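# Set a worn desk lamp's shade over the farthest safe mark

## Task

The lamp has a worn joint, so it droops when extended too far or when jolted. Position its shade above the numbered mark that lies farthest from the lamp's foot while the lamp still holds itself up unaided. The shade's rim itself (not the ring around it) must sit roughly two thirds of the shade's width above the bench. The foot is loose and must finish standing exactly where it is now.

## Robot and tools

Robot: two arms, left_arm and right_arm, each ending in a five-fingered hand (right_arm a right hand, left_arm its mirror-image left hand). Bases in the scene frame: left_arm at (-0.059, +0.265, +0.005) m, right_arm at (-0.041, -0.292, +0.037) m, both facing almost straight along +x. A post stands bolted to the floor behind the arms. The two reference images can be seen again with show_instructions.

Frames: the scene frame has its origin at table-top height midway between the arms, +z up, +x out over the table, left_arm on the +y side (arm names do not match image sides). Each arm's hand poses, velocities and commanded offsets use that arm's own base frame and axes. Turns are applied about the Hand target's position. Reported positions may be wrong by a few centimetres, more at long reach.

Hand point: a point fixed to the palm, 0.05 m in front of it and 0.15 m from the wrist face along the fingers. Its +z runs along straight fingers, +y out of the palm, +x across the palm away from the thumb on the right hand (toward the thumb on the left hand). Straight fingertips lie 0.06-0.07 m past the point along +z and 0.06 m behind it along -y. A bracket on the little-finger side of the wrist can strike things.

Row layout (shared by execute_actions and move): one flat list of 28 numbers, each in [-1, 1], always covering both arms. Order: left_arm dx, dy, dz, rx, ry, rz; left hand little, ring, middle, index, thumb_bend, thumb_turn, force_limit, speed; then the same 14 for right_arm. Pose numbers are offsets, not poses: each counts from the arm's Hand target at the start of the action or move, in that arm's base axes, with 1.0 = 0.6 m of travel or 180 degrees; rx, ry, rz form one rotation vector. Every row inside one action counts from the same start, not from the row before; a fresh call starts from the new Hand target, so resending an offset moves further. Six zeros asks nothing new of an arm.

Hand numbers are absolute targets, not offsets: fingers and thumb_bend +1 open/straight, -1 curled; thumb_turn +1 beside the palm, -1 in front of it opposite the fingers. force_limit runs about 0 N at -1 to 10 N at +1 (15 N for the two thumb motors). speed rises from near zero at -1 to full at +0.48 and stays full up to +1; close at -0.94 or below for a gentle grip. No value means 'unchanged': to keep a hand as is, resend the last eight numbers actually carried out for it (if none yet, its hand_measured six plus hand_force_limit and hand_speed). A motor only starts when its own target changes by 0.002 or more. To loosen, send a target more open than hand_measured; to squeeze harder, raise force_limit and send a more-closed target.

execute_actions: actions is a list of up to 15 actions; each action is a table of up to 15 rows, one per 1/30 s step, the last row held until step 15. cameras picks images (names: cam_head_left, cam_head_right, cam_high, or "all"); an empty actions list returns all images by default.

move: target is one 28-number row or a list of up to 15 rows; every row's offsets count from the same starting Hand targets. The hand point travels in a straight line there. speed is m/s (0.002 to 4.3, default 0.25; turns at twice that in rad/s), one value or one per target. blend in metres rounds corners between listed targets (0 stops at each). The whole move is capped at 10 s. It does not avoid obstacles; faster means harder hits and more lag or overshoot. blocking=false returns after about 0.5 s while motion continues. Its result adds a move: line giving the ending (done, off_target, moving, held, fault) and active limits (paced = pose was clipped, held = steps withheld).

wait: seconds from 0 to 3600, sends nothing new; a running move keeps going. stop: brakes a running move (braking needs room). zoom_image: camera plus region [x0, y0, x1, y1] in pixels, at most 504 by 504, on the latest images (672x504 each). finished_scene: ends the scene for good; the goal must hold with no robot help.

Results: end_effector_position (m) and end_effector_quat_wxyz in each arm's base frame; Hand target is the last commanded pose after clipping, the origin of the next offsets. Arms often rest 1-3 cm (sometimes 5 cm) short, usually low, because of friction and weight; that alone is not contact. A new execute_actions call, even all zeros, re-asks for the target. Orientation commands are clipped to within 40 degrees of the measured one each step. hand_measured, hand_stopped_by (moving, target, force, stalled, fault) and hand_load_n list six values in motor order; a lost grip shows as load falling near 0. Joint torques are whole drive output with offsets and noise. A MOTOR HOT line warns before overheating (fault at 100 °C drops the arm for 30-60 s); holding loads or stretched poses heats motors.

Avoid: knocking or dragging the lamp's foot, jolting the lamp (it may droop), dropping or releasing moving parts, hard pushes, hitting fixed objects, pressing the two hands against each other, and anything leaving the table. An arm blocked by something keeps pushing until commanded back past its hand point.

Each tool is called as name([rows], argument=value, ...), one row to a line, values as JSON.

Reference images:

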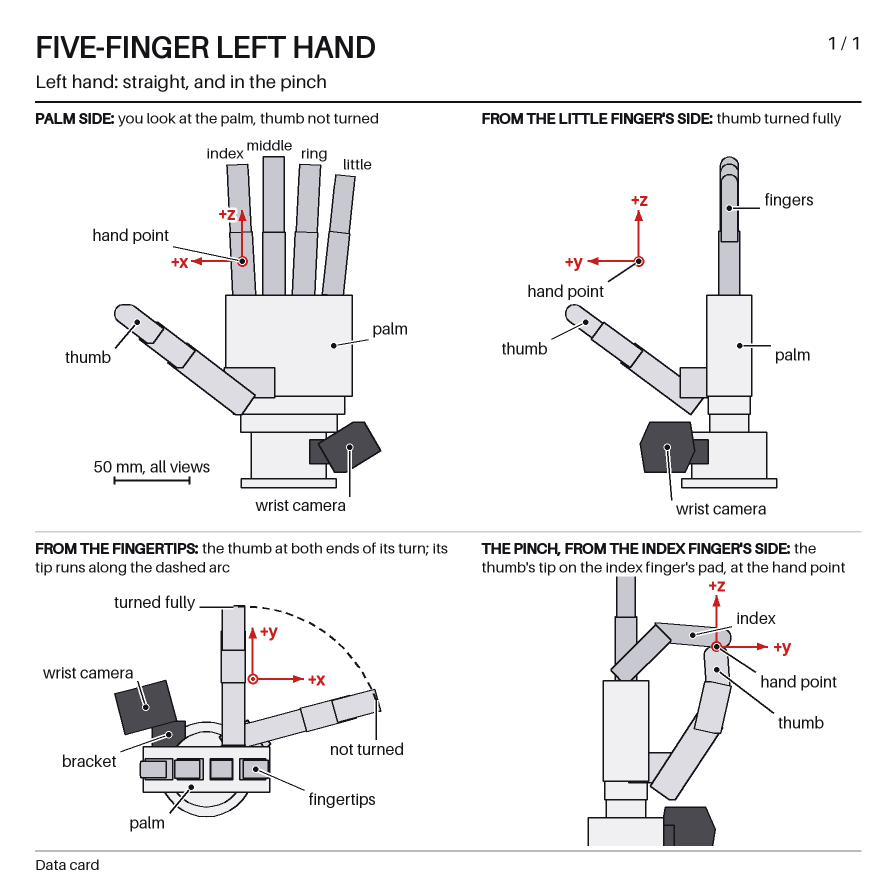

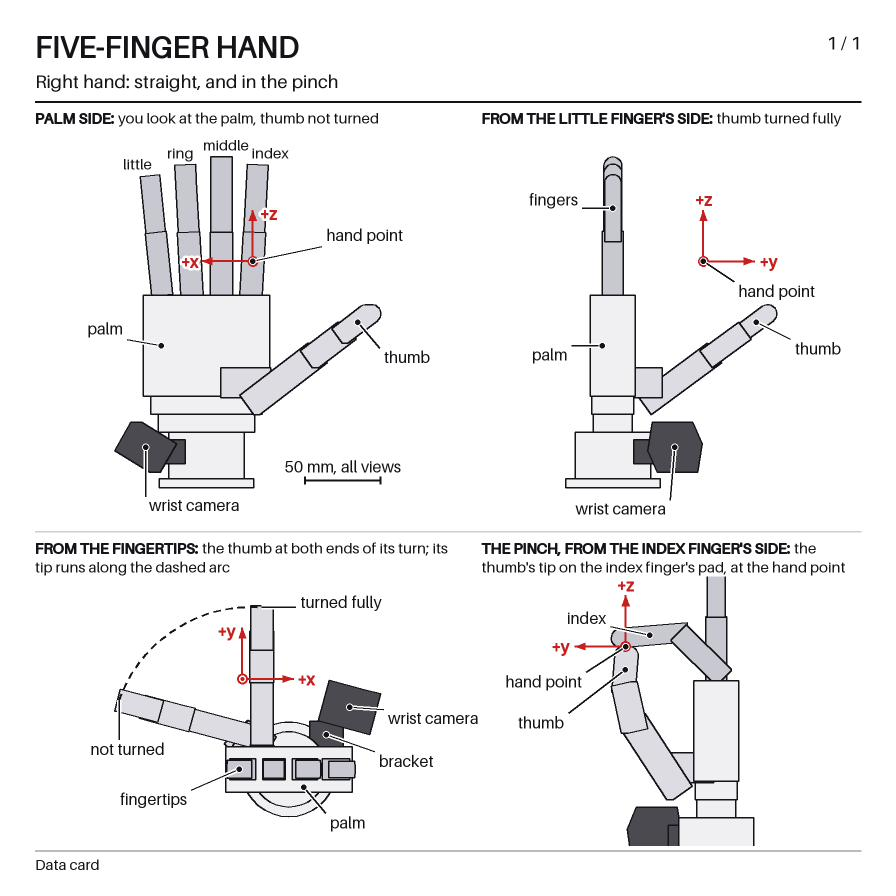

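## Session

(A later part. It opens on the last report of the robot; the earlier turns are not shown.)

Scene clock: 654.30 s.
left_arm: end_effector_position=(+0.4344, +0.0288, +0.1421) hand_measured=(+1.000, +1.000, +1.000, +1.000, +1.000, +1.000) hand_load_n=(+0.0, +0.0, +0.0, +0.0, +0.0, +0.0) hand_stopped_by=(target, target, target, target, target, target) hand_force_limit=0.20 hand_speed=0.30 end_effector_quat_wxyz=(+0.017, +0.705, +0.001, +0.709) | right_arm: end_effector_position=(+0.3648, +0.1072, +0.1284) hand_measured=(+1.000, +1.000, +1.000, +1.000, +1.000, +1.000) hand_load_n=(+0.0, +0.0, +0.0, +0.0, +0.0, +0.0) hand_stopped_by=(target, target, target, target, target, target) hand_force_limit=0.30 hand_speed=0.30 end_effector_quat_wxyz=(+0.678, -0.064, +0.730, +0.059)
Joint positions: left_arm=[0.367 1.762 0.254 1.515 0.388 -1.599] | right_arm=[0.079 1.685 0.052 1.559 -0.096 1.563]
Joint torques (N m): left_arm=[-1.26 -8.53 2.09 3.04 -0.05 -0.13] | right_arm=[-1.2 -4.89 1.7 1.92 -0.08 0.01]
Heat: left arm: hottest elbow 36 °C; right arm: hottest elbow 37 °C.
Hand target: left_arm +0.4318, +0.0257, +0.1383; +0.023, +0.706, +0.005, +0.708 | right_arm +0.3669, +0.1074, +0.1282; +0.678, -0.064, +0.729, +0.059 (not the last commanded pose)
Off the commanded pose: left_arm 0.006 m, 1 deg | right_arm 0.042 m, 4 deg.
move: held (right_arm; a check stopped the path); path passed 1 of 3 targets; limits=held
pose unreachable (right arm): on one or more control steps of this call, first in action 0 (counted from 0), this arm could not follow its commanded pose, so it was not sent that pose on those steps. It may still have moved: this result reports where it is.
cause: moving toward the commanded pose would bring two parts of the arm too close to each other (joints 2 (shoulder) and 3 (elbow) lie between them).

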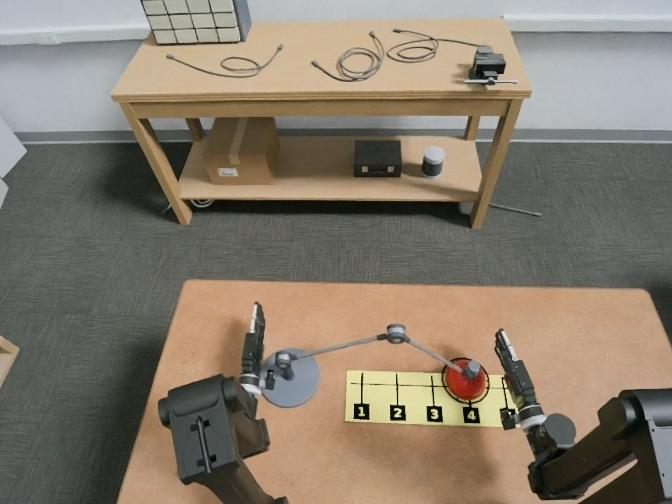

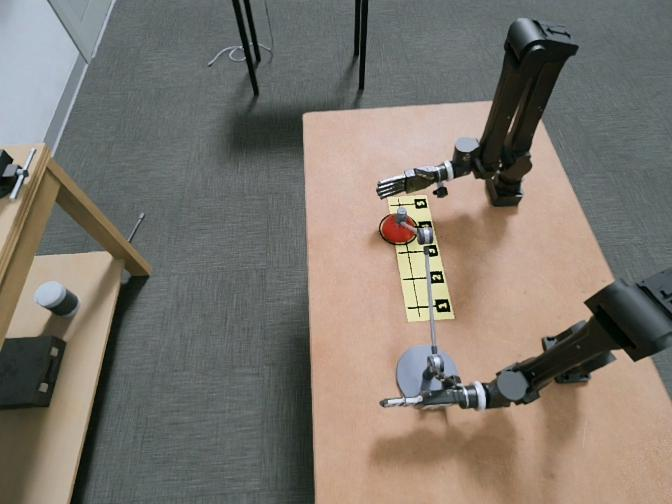

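move(target=[0,0,0,0,0,0,1,1,1,1,1,1,0.2,0.3,0,0.04,0,0,0,0,1,1,1,1,1,1,0.3,0.3], speed=0.05, cameras=["cam_head_left","cam_high"])

zoom_image(camera="cam_head_left", region=[420, 290, 580, 420])

zoom_image(camera="cam_high", region=[350, 130, 470, 260])

Scene clock: 655.53 s.
left_arm: end_effector_position=(+0.4344, +0.0288, +0.1421) hand_measured=(+1.000, +1.000, +1.000, +1.000, +1.000, +1.000) hand_load_n=(+0.0, +0.5, +0.0, +0.0, +0.0, +0.0) hand_stopped_by=(target, target, target, target, target, target) hand_force_limit=0.20 hand_speed=0.30 end_effector_quat_wxyz=(+0.017, +0.705, +0.001, +0.709) | right_arm: end_effector_position=(+0.3628, +0.1264, +0.1279) hand_measured=(+1.000, +1.000, +1.000, +1.000, +1.000, +1.000) hand_load_n=(+0.0, +0.0, +0.0, +0.0, +0.0, +0.0) hand_stopped_by=(target, target, target, target, target, target) hand_force_limit=0.30 hand_speed=0.30 end_effector_quat_wxyz=(+0.678, -0.063, +0.730, +0.053)
Joint positions: left_arm=[0.367 1.762 0.254 1.515 0.388 -1.599] | right_arm=[0.193 1.685 0.052 1.559 0.029 1.565]
Joint torques (N m): left_arm=[-1.44 -8.64 2.11 2.99 -0.09 -0.11] | right_arm=[0.85 -4.48 2.43 1.54 0.08 0.19]
Heat: left arm: hottest elbow 36 °C; right arm: hottest elbow 37 °C.
Hand target: left_arm +0.4318, +0.0257, +0.1383; +0.023, +0.706, +0.005, +0.708 | right_arm +0.3669, +0.1313, +0.1282; +0.678, -0.064, +0.730, +0.059
Off the commanded pose: left_arm 0.006 m, 1 deg | right_arm 0.006 m, 1 deg.
move: done

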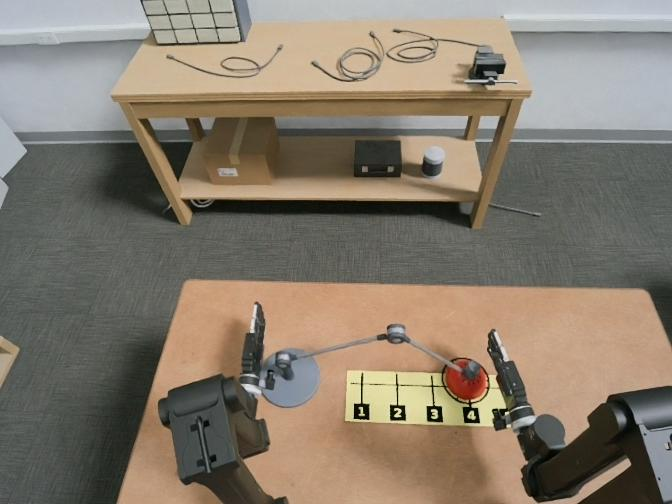

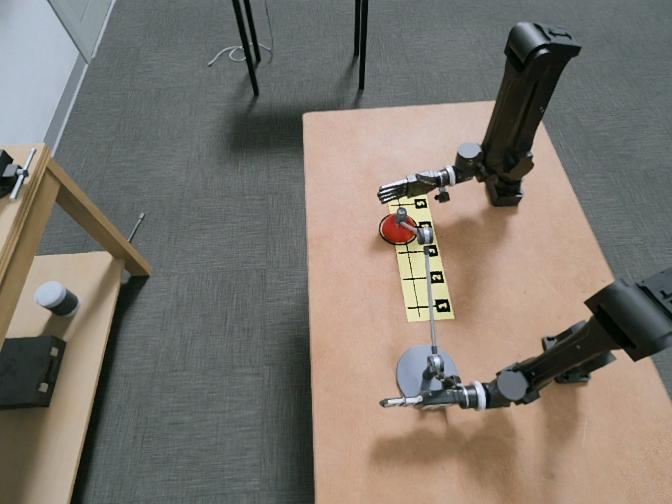

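Scaled by 3.150 from the camera's image (finer frame: 960x720).

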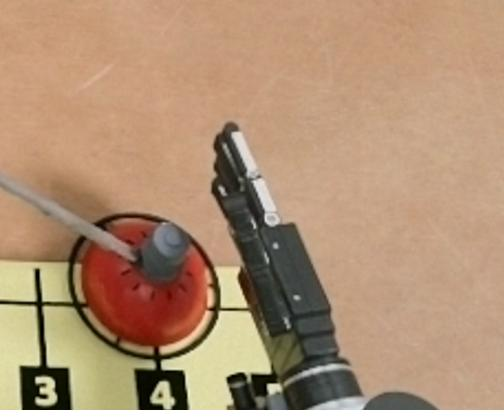

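Scaled by 3.877 from the camera's image (finer frame: 960x720).

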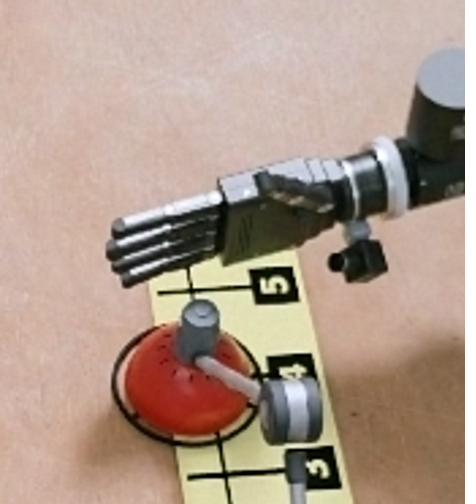

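move(target=[0,0,0,0,0,0,1,1,1,1,1,1,0.2,0.3,0.0033,0.045,0,0,0,0,1,1,1,1,1,1,0.3,0.3], speed=0.04, cameras=["cam_head_left","cam_high"])

zoom_image(camera="cam_head_left", region=[420, 290, 580, 420])

zoom_image(camera="cam_high", region=[350, 130, 470, 260])

Scene clock: 656.87 s.
left_arm: end_effector_position=(+0.4344, +0.0288, +0.1421) hand_measured=(+1.000, +1.000, +1.000, +1.000, +1.000, +1.000) hand_load_n=(+0.0, +0.0, +0.0, +0.0, +0.0, +0.0) hand_stopped_by=(target, target, target, target, target, target) hand_force_limit=0.20 hand_speed=0.30 end_effector_quat_wxyz=(+0.017, +0.705, +0.001, +0.709) | right_arm: end_effector_position=(+0.3662, +0.1526, +0.1277) hand_measured=(+1.000, +1.000, +1.000, +1.000, +1.000, +1.000) hand_load_n=(+0.0, +0.0, +0.0, +0.0, +0.0, +0.0) hand_stopped_by=(target, target, target, target, target, target) hand_force_limit=0.30 hand_speed=0.30 end_effector_quat_wxyz=(+0.679, -0.063, +0.730, +0.053)
Joint positions: left_arm=[0.367 1.762 0.254 1.515 0.388 -1.599] | right_arm=[0.325 1.685 0.078 1.533 0.161 1.574]
Joint torques (N m): left_arm=[-0.73 -8.12 2.1 3.26 -0.09 -0.11] | right_arm=[0.38 -6.53 2.54 1.62 0.14 0.05]
Heat: left arm: hottest elbow 36 °C; right arm: hottest elbow 37 °C.
Hand target: left_arm +0.4318, +0.0257, +0.1383; +0.023, +0.706, +0.005, +0.708 | right_arm +0.3689, +0.1583, +0.1282; +0.678, -0.064, +0.730, +0.059
Off the commanded pose: left_arm 0.006 m, 1 deg | right_arm 0.006 m, 1 deg.
move: done

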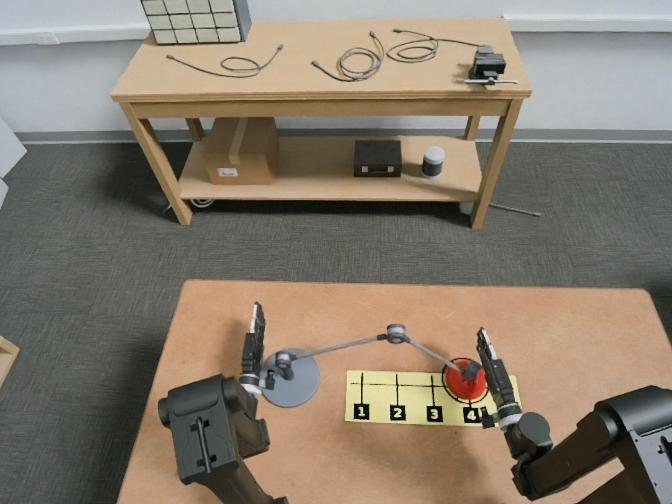

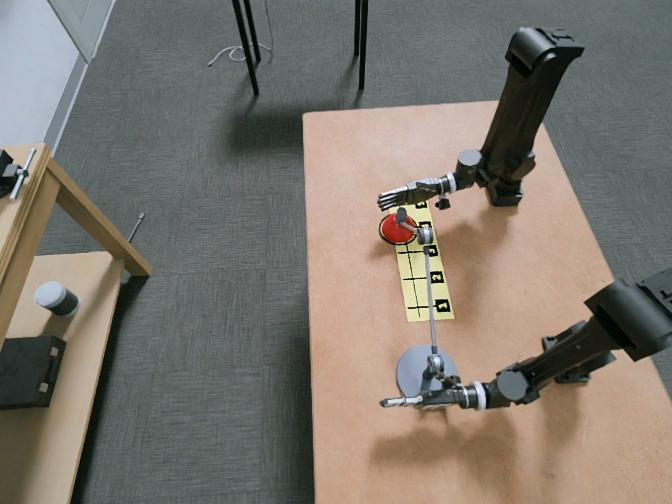

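Scaled by 3.150 from the camera's image (finer frame: 960x720).

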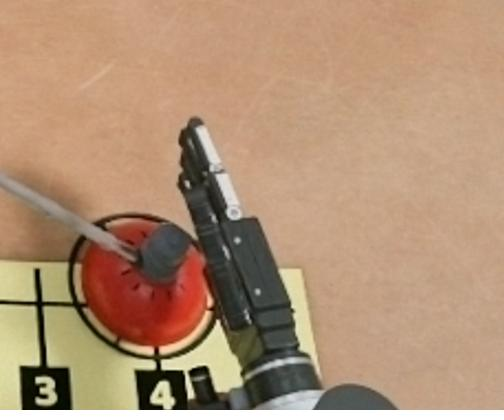

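Scaled by 3.877 from the camera's image (finer frame: 960x720).

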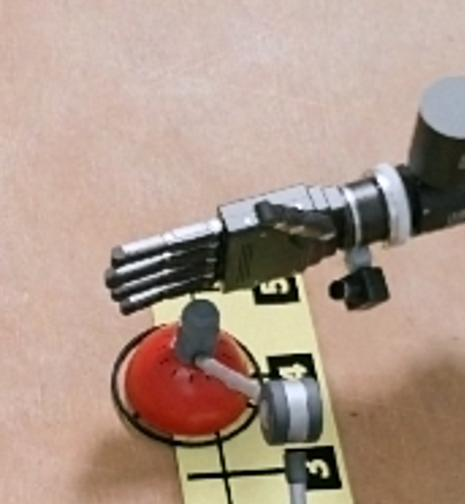

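move(target=[0,-0.015,0,0,0,0,1,1,1,1,1,1,0.2,0.3,0,0.015,0,0,0,0,1,1,1,1,1,1,0.3,0.3], speed=0.04, cameras=["cam_head_left","cam_high"])

zoom_image(camera="cam_head_left", region=[420, 290, 580, 420])

zoom_image(camera="cam_high", region=[370, 310, 520, 450])

Scene clock: 657.87 s.
left_arm: end_effector_position=(+0.4343, +0.0189, +0.1416) hand_measured=(+1.000, +1.000, +1.000, +1.000, +1.000, +1.000) hand_load_n=(+0.0, +0.0, +0.0, +0.0, +0.0, +0.0) hand_stopped_by=(target, target, target, target, target, target) hand_force_limit=0.20 hand_speed=0.30 end_effector_quat_wxyz=(+0.018, +0.705, +0.001, +0.709) | right_arm: end_effector_position=(+0.3662, +0.1616, +0.1273) hand_measured=(+1.000, +1.000, +1.000, +1.000, +1.000, +1.000) hand_load_n=(+0.0, +0.0, +0.0, +0.0, +0.0, +0.0) hand_stopped_by=(target, target, target, target, target, target) hand_force_limit=0.30 hand_speed=0.30 end_effector_quat_wxyz=(+0.678, -0.063, +0.730, +0.053)
Joint positions: left_arm=[0.332 1.762 0.246 1.522 0.355 -1.599] | right_arm=[0.368 1.685 0.086 1.524 0.203 1.577]
Joint torques (N m): left_arm=[-0.73 -8.41 2.1 3.19 -0.08 -0.13] | right_arm=[0.62 -5.95 2.56 1.4 0.1 0.11]
Heat: left arm: hottest elbow 36 °C; right arm: hottest elbow 37 °C.
Hand target: left_arm +0.4317, +0.0167, +0.1382; +0.023, +0.706, +0.005, +0.707 | right_arm +0.3688, +0.1673, +0.1282; +0.678, -0.064, +0.729, +0.059
Off the commanded pose: left_arm 0.005 m, 1 deg | right_arm 0.006 m, 1 deg.
move: done

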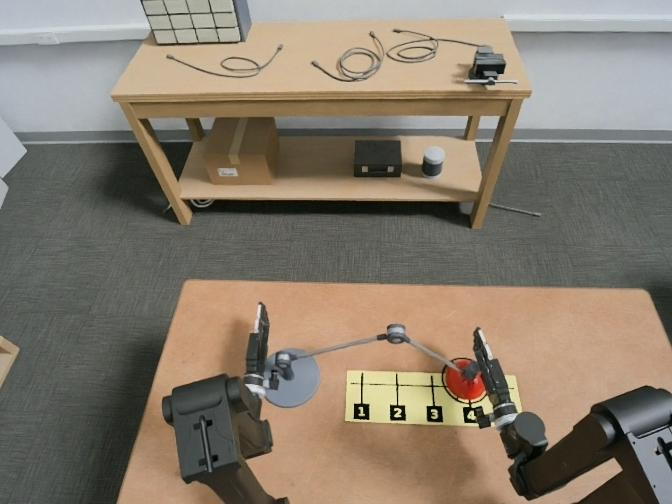

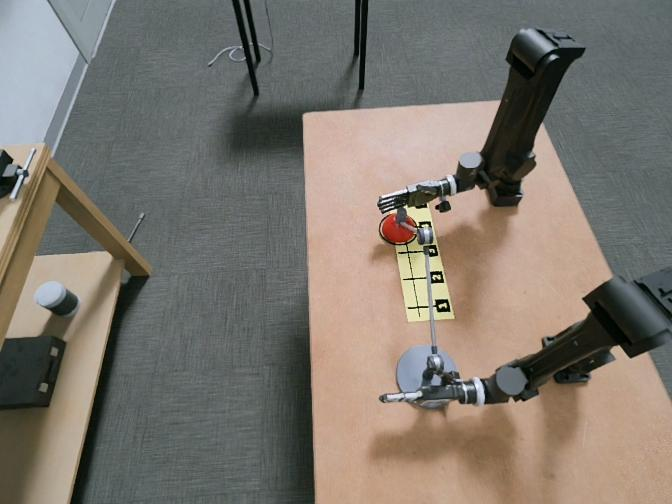

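Scaled by 3.150 from the camera's image (finer frame: 960x720).

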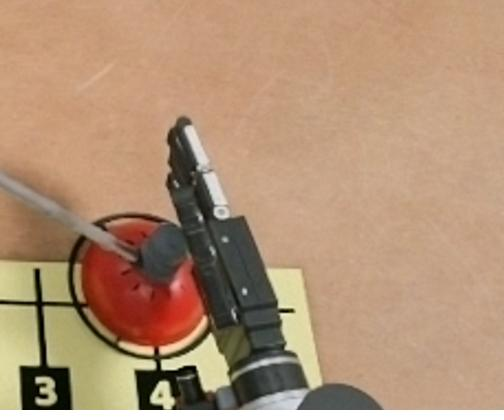

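Scaled by 3.360 from the camera's image (finer frame: 960x720).

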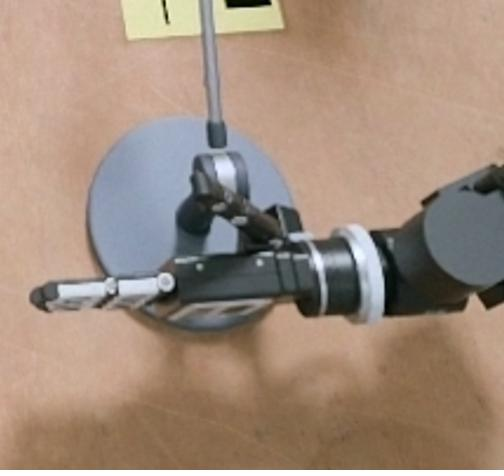

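move(target=[0,-0.0167,0,0,0,0,1,1,1,1,1,1,0.2,0.3,0,0.0084,0,0,0,0,1,1,1,1,1,1,0.3,0.3], speed=0.04, cameras=["cam_head_left","cam_high"])

zoom_image(camera="cam_head_left", region=[420, 290, 580, 420])

zoom_image(camera="cam_high", region=[370, 310, 520, 450])

Scene clock: 658.87 s.
left_arm: end_effector_position=(+0.4344, +0.0086, +0.1414) hand_measured=(+1.000, +1.000, +1.000, +1.000, +1.000, +1.000) hand_load_n=(+0.0, +0.0, +0.0, +0.0, +0.0, +0.0) hand_stopped_by=(target, target, target, target, target, target) hand_force_limit=0.20 hand_speed=0.30 end_effector_quat_wxyz=(+0.018, +0.705, +0.001, +0.709) | right_arm: end_effector_position=(+0.3662, +0.1636, +0.1262) hand_measured=(+1.000, +1.000, +1.000, +1.000, +1.000, +1.000) hand_load_n=(+0.0, +0.0, +0.0, +0.0, -0.5, +0.0) hand_stopped_by=(target, target, target, target, target, target) hand_force_limit=0.30 hand_speed=0.30 end_effector_quat_wxyz=(+0.678, -0.061, +0.731, +0.049)
Joint positions: left_arm=[0.293 1.762 0.238 1.53 0.316 -1.599] | right_arm=[0.386 1.685 0.088 1.519 0.229 1.579]
Joint torques (N m): left_arm=[-1.08 -8.23 1.92 3.14 -0.07 -0.14] | right_arm=[0.73 -6.07 2.77 1.22 -0.08 0.2]
Heat: left arm: hottest elbow 36 °C; right arm: hottest elbow 37 °C.
Hand target: left_arm +0.4317, +0.0066, +0.1383; +0.023, +0.706, +0.005, +0.708 | right_arm +0.3688, +0.1724, +0.1282; +0.678, -0.064, +0.729, +0.059
Off the commanded pose: left_arm 0.005 m, 1 deg | right_arm 0.009 m, 1 deg.
move: done

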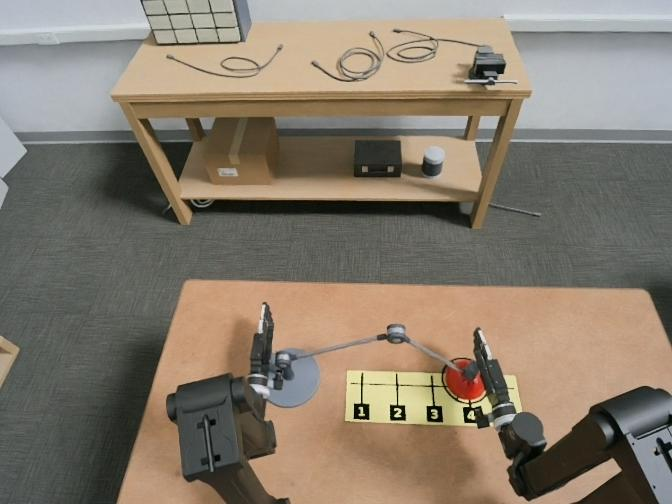

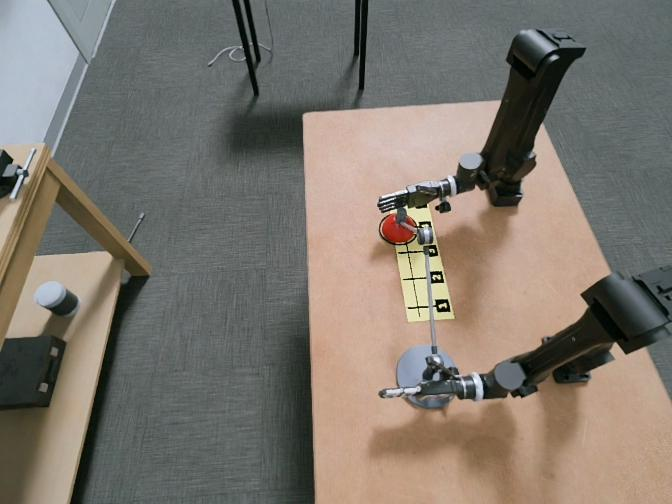

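Scaled by 3.150 from the camera's image (finer frame: 960x720).

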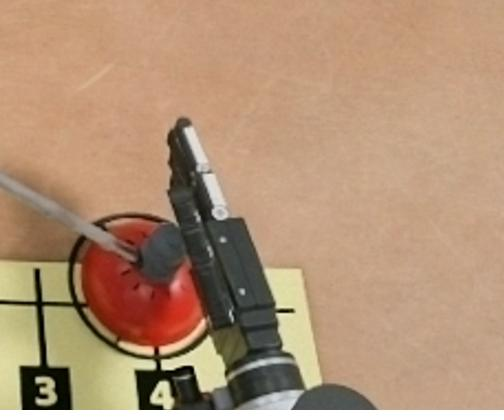

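Scaled by 3.360 from the camera's image (finer frame: 960x720).

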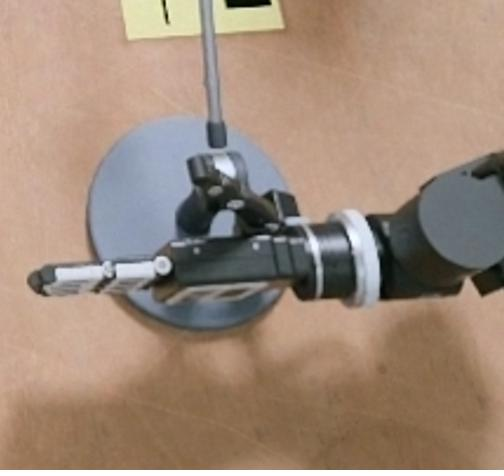

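move(target=[0,-0.0250,0,0,0,0,1,1,1,1,1,1,0.2,0.3,0,0,0,0,0,0,1,1,1,1,1,1,0.3,0.3], speed=0.04, cameras=["cam_head_left","cam_high"])

zoom_image(camera="cam_high", region=[370, 310, 520, 450])

Scene clock: 659.93 s.
left_arm: end_effector_position=(+0.4347, -0.0065, +0.1411) hand_measured=(+1.000, +1.000, +1.000, +1.000, +1.000, +1.000) hand_load_n=(+0.0, +0.0, +0.0, +0.0, +0.0, +0.0) hand_stopped_by=(target, target, target, target, target, target) hand_force_limit=0.20 hand_speed=0.30 end_effector_quat_wxyz=(+0.018, +0.706, +0.001, +0.708) | right_arm: end_effector_position=(+0.3662, +0.1636, +0.1262) hand_measured=(+1.000, +1.000, +1.000, +1.000, +1.000, +1.000) hand_load_n=(+0.0, +0.0, +0.0, +0.0, -0.5, -0.5) hand_stopped_by=(target, target, target, target, target, target) hand_force_limit=0.30 hand_speed=0.30 end_effector_quat_wxyz=(+0.678, -0.061, +0.731, +0.049)
Joint positions: left_arm=[0.235 1.762 0.228 1.539 0.258 -1.599] | right_arm=[0.386 1.685 0.088 1.519 0.229 1.579]
Joint torques (N m): left_arm=[-0.26 -7.65 1.91 3.18 -0.07 -0.12] | right_arm=[0.73 -6.12 2.86 1.44 -0.02 0.14]
Heat: left arm: hottest elbow 36 °C; right arm: hottest elbow 37 °C.
Hand target: left_arm +0.4317, -0.0084, +0.1383; +0.023, +0.706, +0.005, +0.708 | right_arm +0.3688, +0.1724, +0.1282; +0.678, -0.064, +0.729, +0.059
Off the commanded pose: left_arm 0.004 m, 1 deg | right_arm 0.009 m, 1 deg.
joint sent to its limit (left arm) — joint 4 (wrist pitch), upper limit. The joint targets still meet the commanded pose.
move: done

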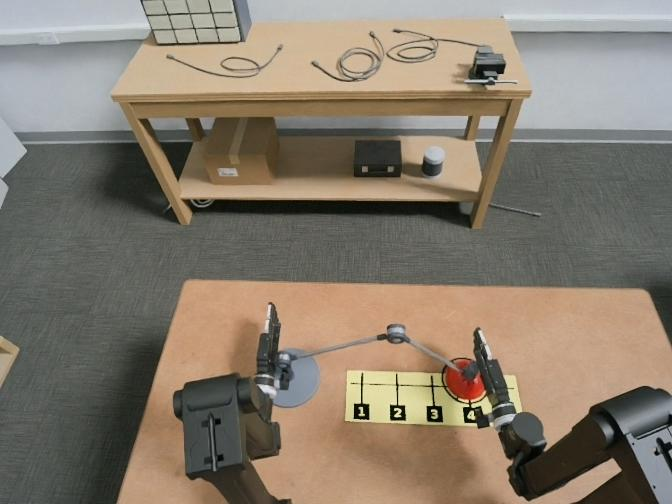

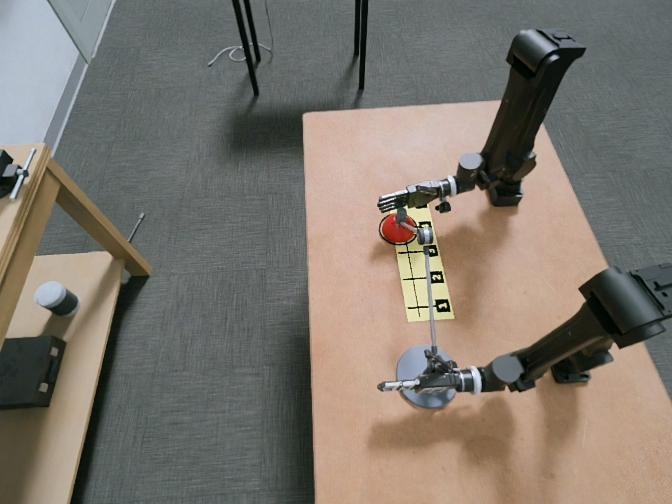

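Scaled by 3.360 from the camera's image (finer frame: 960x720).

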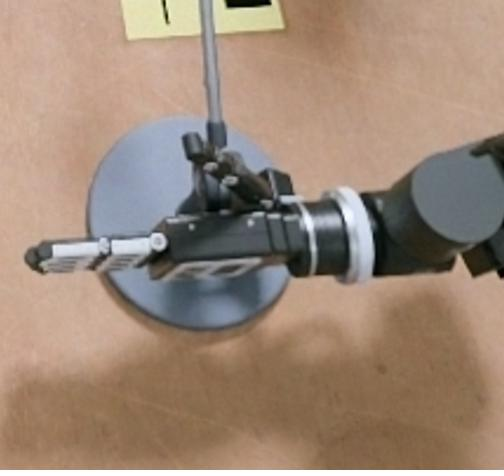

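move(target=[0,-0.02,0,0,0,0,1,1,1,1,1,1,0.2,0.3,0,0,0,0,0,0,1,1,1,1,1,1,0.3,0.3], speed=0.03, cameras=["cam_high"])

zoom_image(camera="cam_high", region=[370, 310, 520, 450])

Scene clock: 660.80 s.
left_arm: end_effector_position=(+0.4357, -0.0131, +0.1411) hand_measured=(+1.000, +1.000, +1.000, +1.000, +1.000, +1.000) hand_load_n=(+0.0, +0.0, +0.0, +0.0, +0.0, +0.0) hand_stopped_by=(target, target, target, target, target, target) hand_force_limit=0.20 hand_speed=0.30 end_effector_quat_wxyz=(+0.014, +0.706, +0.008, +0.708) | right_arm: end_effector_position=(+0.3662, +0.1636, +0.1262) hand_measured=(+1.000, +1.000, +1.000, +1.000, +1.000, +1.000) hand_load_n=(+0.0, +0.0, +0.0, +0.0, +0.0, +0.0) hand_stopped_by=(target, target, target, target, target, target) hand_force_limit=0.30 hand_speed=0.30 end_effector_quat_wxyz=(+0.678, -0.061, +0.731, +0.049)
Joint positions: left_arm=[0.197 1.762 0.223 1.543 0.207 -1.602] | right_arm=[0.386 1.685 0.088 1.519 0.229 1.579]
Joint torques (N m): left_arm=[-2.02 -8.41 1.92 2.97 0.11 -0.11] | right_arm=[1.03 -5.71 2.93 1.61 -0.01 0.19]
Heat: left arm: hottest elbow 36 °C; right arm: hottest elbow 37 °C.
Hand target: left_arm +0.4317, -0.0204, +0.1383; +0.023, +0.706, +0.005, +0.708 | right_arm +0.3688, +0.1724, +0.1282; +0.678, -0.064, +0.729, +0.059
Off the commanded pose: left_arm 0.009 m, 1 deg | right_arm 0.009 m, 1 deg.
joint sent to its limit (left arm) — joint 4 (wrist pitch), upper limit. The joint targets still meet the commanded pose.
move: done

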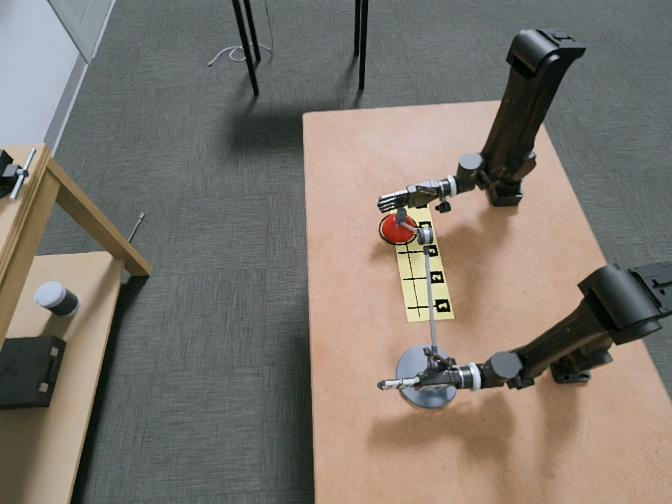

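Scaled by 3.360 from the camera's image (finer frame: 960x720).

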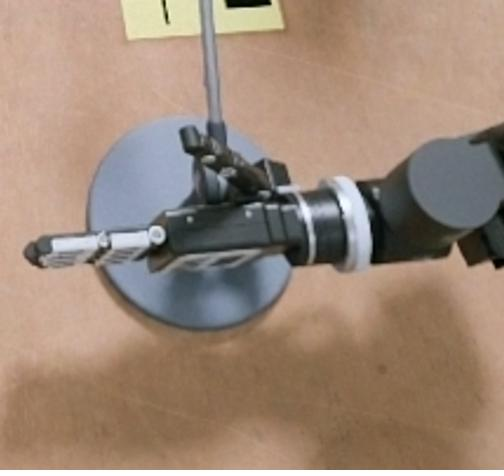

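move(target=[0,-0.04,0,0,0,0,1,1,1,1,1,1,0.2,0.3,0,0.015,0,0,0,0,1,1,1,1,1,1,0.3,0.3], speed=0.04, cameras=["cam_high"])

zoom_image(camera="cam_high", region=[370, 310, 520, 450])

Scene clock: 662.30 s.
left_arm: end_effector_position=(+0.4388, -0.0095, +0.1418) hand_measured=(+1.000, +1.000, +1.000, +1.000, +1.000, +1.000) hand_load_n=(+0.0, +0.0, +0.0, +0.0, +0.0, +0.0) hand_stopped_by=(target, target, target, target, target, target) hand_force_limit=0.20 hand_speed=0.30 end_effector_quat_wxyz=(-0.008, +0.705, +0.038, +0.709) | right_arm: end_effector_position=(+0.3687, +0.1639, +0.1256) hand_measured=(+1.000, +1.000, +1.000, +1.000, +1.000, +1.000) hand_load_n=(+0.0, +0.0, +0.0, +0.0, +0.0, +0.0) hand_stopped_by=(target, target, target, target, target, target) hand_force_limit=0.30 hand_speed=0.30 end_effector_quat_wxyz=(+0.678, -0.052, +0.732, +0.038)
Joint positions: left_arm=[0.153 1.762 0.216 1.551 0.089 -1.613] | right_arm=[0.412 1.685 0.093 1.511 0.284 1.579]
Joint torques (N m): left_arm=[-6.01 -9.52 1.61 2.74 1.05 0.01] | right_arm=[1.73 -5.6 3.26 1.44 -0.56 0.15]
Heat: left arm: hottest elbow 36 °C; right arm: hottest elbow 37 °C.
Hand target: left_arm +0.4318, -0.0444, +0.1384; +0.023, +0.706, +0.005, +0.708 | right_arm +0.3689, +0.1813, +0.1282; +0.678, -0.064, +0.730, +0.059
Off the commanded pose: left_arm 0.036 m, 5 deg | right_arm 0.018 m, 3 deg.
joint sent to its limit (left arm) — joint 4 (wrist pitch), upper limit. The joint targets still meet the commanded pose.
move: off_target (left_arm, right_arm)

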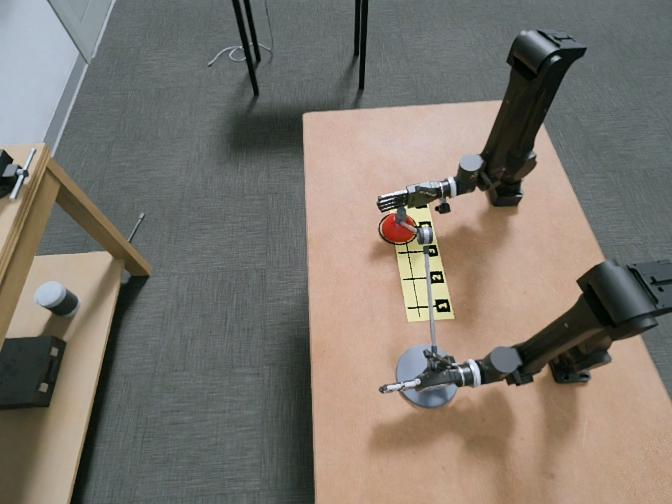

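Scaled by 3.360 from the camera's image (finer frame: 960x720).

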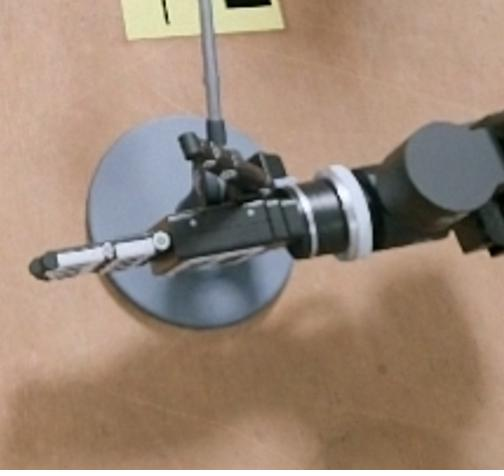

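move(target=[-0.02,-0.035,0,0,0,0,1,1,1,1,1,1,0.2,0.3,0,0.015,0,0,0,0,1,1,1,1,1,1,0.3,0.3], speed=0.04, cameras=["cam_high"])

zoom_image(camera="cam_high", region=[370, 310, 520, 450])

Scene clock: 663.57 s.
left_arm: end_effector_position=(+0.4327, -0.0207, +0.1409) hand_measured=(+1.000, +1.000, +1.000, +1.000, +1.000, +1.000) hand_load_n=(+0.0, +0.0, +0.0, +0.0, +0.0, +0.0) hand_stopped_by=(target, target, target, target, target, target) hand_force_limit=0.20 hand_speed=0.30 end_effector_quat_wxyz=(-0.018, +0.708, +0.048, +0.705) | right_arm: end_effector_position=(+0.3739, +0.1539, +0.1252) hand_measured=(+1.000, +1.000, +1.000, +1.000, +1.000, +1.000) hand_load_n=(+0.0, +0.0, +0.0, +0.0, +0.0, +0.0) hand_stopped_by=(target, target, target, target, target, target) hand_force_limit=0.30 hand_speed=0.30 end_effector_quat_wxyz=(+0.679, -0.033, +0.733, +0.013)
Joint positions: left_arm=[0.087 1.747 0.19 1.551 -0.006 -1.614] | right_arm=[0.418 1.684 0.096 1.506 0.353 1.574]
Joint torques (N m): left_arm=[-6.18 -10.17 0.58 2.7 1.57 0.03] | right_arm=[3.37 -5.95 3.33 1.24 -1.75 0.23]
Heat: left arm: hottest elbow 36 °C; right arm: hottest elbow 37 °C.
Hand target: left_arm +0.4197, -0.0653, +0.1383; +0.023, +0.706, +0.005, +0.707 | right_arm +0.3689, +0.1904, +0.1282; +0.678, -0.064, +0.729, +0.059
Off the commanded pose: left_arm 0.047 m, 7 deg | right_arm 0.037 m, 6 deg.
joint sent to its limit (left arm) — joint 4 (wrist pitch), upper limit. The joint targets are off in position, not in orientation.
move: off_target (left_arm, right_arm)

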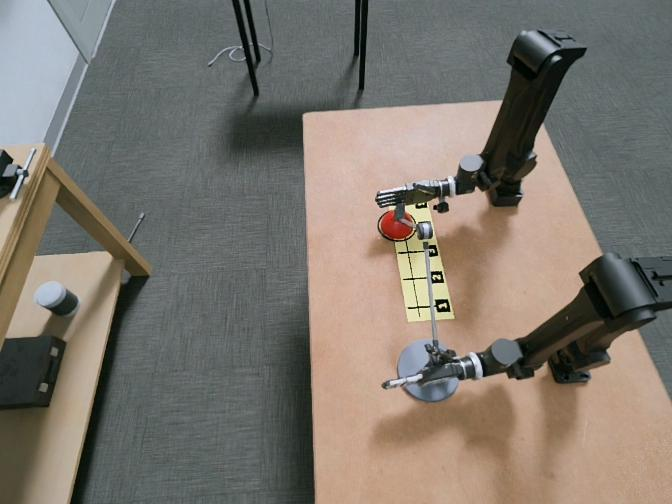

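Scaled by 3.360 from the camera's image (finer frame: 960x720).

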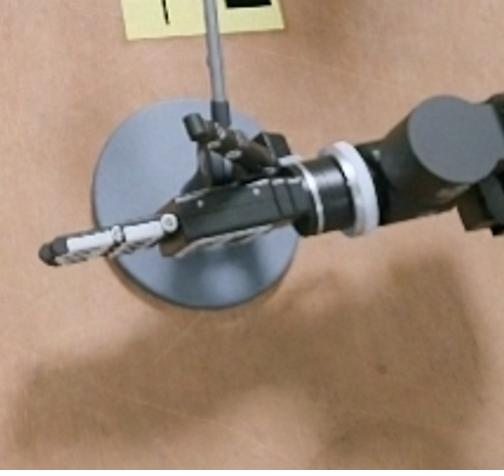

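move(target=[0,0,0,0,0,0,1,1,1,1,1,1,0.2,0.3,0.005,0.02,0,0,0,0,1,1,1,1,1,1,0.3,0.3], speed=0.04, cameras=["cam_head_left","cam_high"])

zoom_image(camera="cam_head_left", region=[420, 340, 500, 410])

zoom_image(camera="cam_high", region=[370, 310, 520, 450])

Scene clock: 664.77 s.
left_arm: end_effector_position=(+0.4327, -0.0207, +0.1409) hand_measured=(+1.000, +1.000, +1.000, +1.000, +1.000, +1.000) hand_load_n=(+0.0, +0.0, +0.0, +0.0, +0.0, +0.5) hand_stopped_by=(target, target, target, target, target, target) hand_force_limit=0.20 hand_speed=0.30 end_effector_quat_wxyz=(-0.018, +0.708, +0.048, +0.705) | right_arm: end_effector_position=(+0.3754, +0.1547, +0.1246) hand_measured=(+1.000, +1.000, +1.000, +1.000, +1.000, +1.000) hand_load_n=(+0.0, -0.5, +0.0, +0.0, +0.0, +0.0) hand_stopped_by=(target, target, target, target, target, target) hand_force_limit=0.30 hand_speed=0.30 end_effector_quat_wxyz=(+0.678, -0.026, +0.734, +0.002)
Joint positions: left_arm=[0.087 1.747 0.19 1.551 -0.006 -1.614] | right_arm=[0.444 1.677 0.101 1.489 0.403 1.572]
Joint torques (N m): left_arm=[-6.65 -9.64 0.7 2.78 1.53 0.05] | right_arm=[4.25 -5.71 4.68 0.85 -2.08 0.29]
Heat: left arm: hottest elbow 35 °C; right arm: hottest elbow 36 °C.
Hand target: left_arm +0.4197, -0.0653, +0.1383; +0.023, +0.706, +0.005, +0.707 | right_arm +0.3719, +0.2023, +0.1282; +0.678, -0.064, +0.730, +0.059
Off the commanded pose: left_arm 0.047 m, 7 deg | right_arm 0.048 m, 8 deg.
joint sent to its limit (left arm) — joint 4 (wrist pitch), upper limit. The joint targets still meet the commanded pose.
move: off_target (right_arm)

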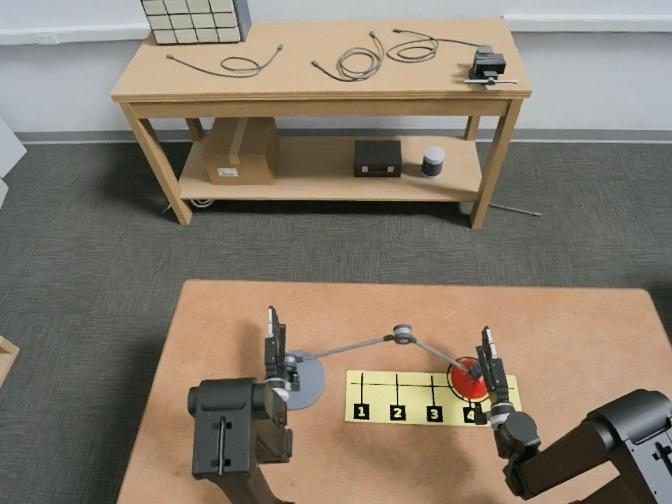

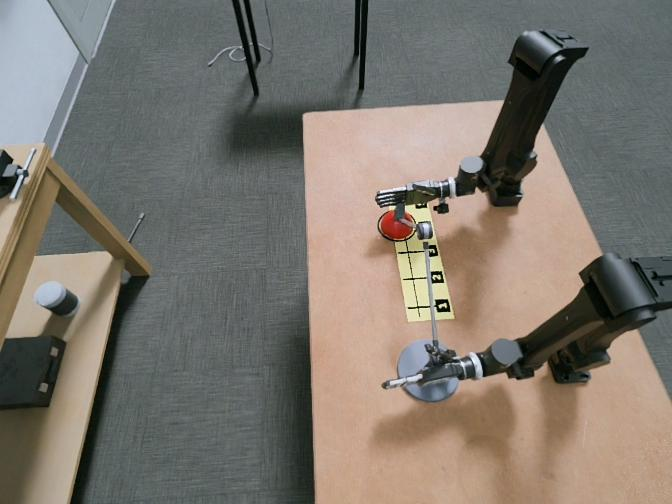

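Scaled by 6.300 from the camera's image (finer frame: 960x720).

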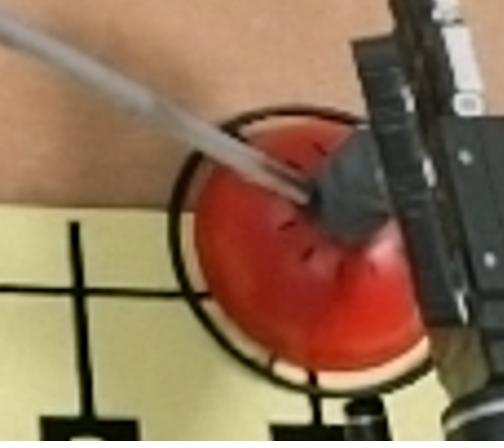

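Scaled by 3.360 from the camera's image (finer frame: 960x720).

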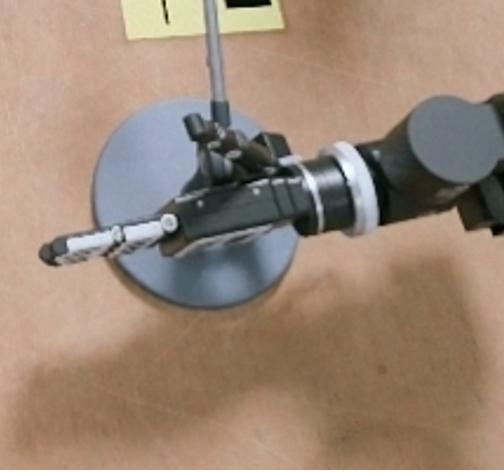

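move(target=[0,0,0,0,0,0,1,1,1,1,1,1,0.2,0.3,-0.01,0.025,0,0,0,0,1,1,1,1,1,1,0.3,0.3], speed=0.04, cameras=["cam_head_left","cam_high"])

zoom_image(camera="cam_head_left", region=[420, 340, 500, 410])

zoom_image(camera="cam_high", region=[370, 310, 520, 450])

Scene clock: 665.90 s.
left_arm: end_effector_position=(+0.4327, -0.0208, +0.1409) hand_measured=(+1.000, +1.000, +1.000, +1.000, +1.000, +1.000) hand_load_n=(+0.0, +0.0, +0.0, +0.0, +0.0, +0.0) hand_stopped_by=(target, target, target, target, target, target) hand_force_limit=0.20 hand_speed=0.30 end_effector_quat_wxyz=(-0.017, +0.708, +0.048, +0.705) | right_arm: end_effector_position=(+0.3765, +0.1568, +0.1241) hand_measured=(+1.000, +1.000, +1.000, +1.000, +1.000, +1.000) hand_load_n=(+0.5, +0.0, +0.0, +0.5, +0.0, +0.0) hand_stopped_by=(target, target, target, target, target, target) hand_force_limit=0.30 hand_speed=0.30 end_effector_quat_wxyz=(+0.679, -0.016, +0.734, -0.016)
Joint positions: left_arm=[0.087 1.747 0.19 1.551 -0.006 -1.614] | right_arm=[0.489 1.676 0.109 1.479 0.489 1.568]
Joint torques (N m): left_arm=[-7 -9.82 0.68 2.86 1.55 0.04] | right_arm=[7.06 -6.07 4.21 0.94 -2.72 0.32]
Heat: left arm: hottest elbow 35 °C; right arm: hottest elbow 36 °C.
Hand target: left_arm +0.4197, -0.0654, +0.1382; +0.023, +0.706, +0.005, +0.707 | right_arm +0.3659, +0.2174, +0.1283; +0.679, -0.064, +0.729, +0.059
Off the commanded pose: left_arm 0.046 m, 7 deg | right_arm 0.062 m, 10 deg.
joint sent to its limit (left arm) — joint 4 (wrist pitch), upper limit. The joint targets still meet the commanded pose.
move: off_target (right_arm)

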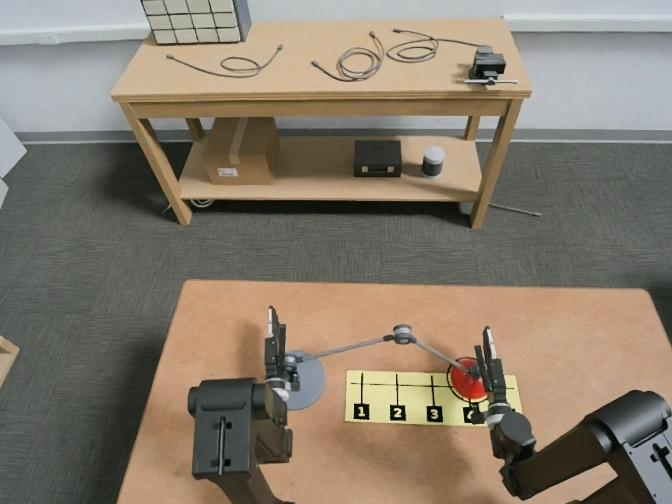

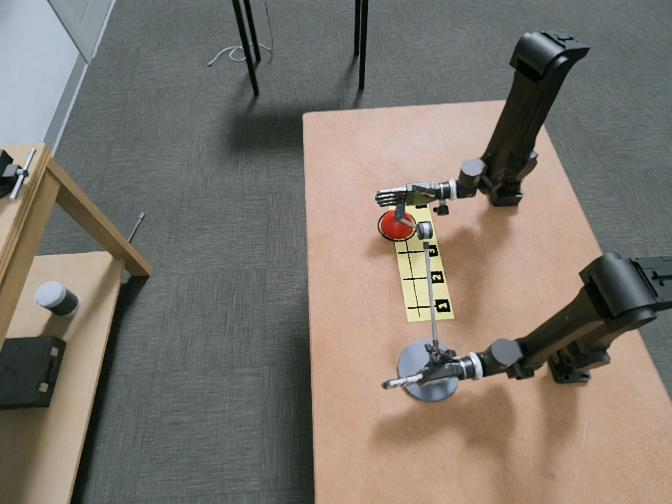

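Scaled by 6.300 from the camera's image (finer frame: 960x720).

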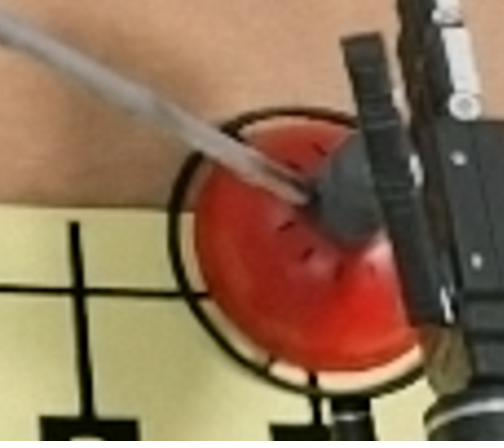

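Scaled by 3.360 from the camera's image (finer frame: 960x720).

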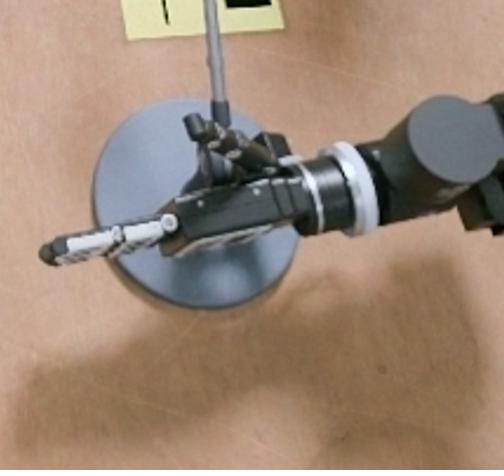

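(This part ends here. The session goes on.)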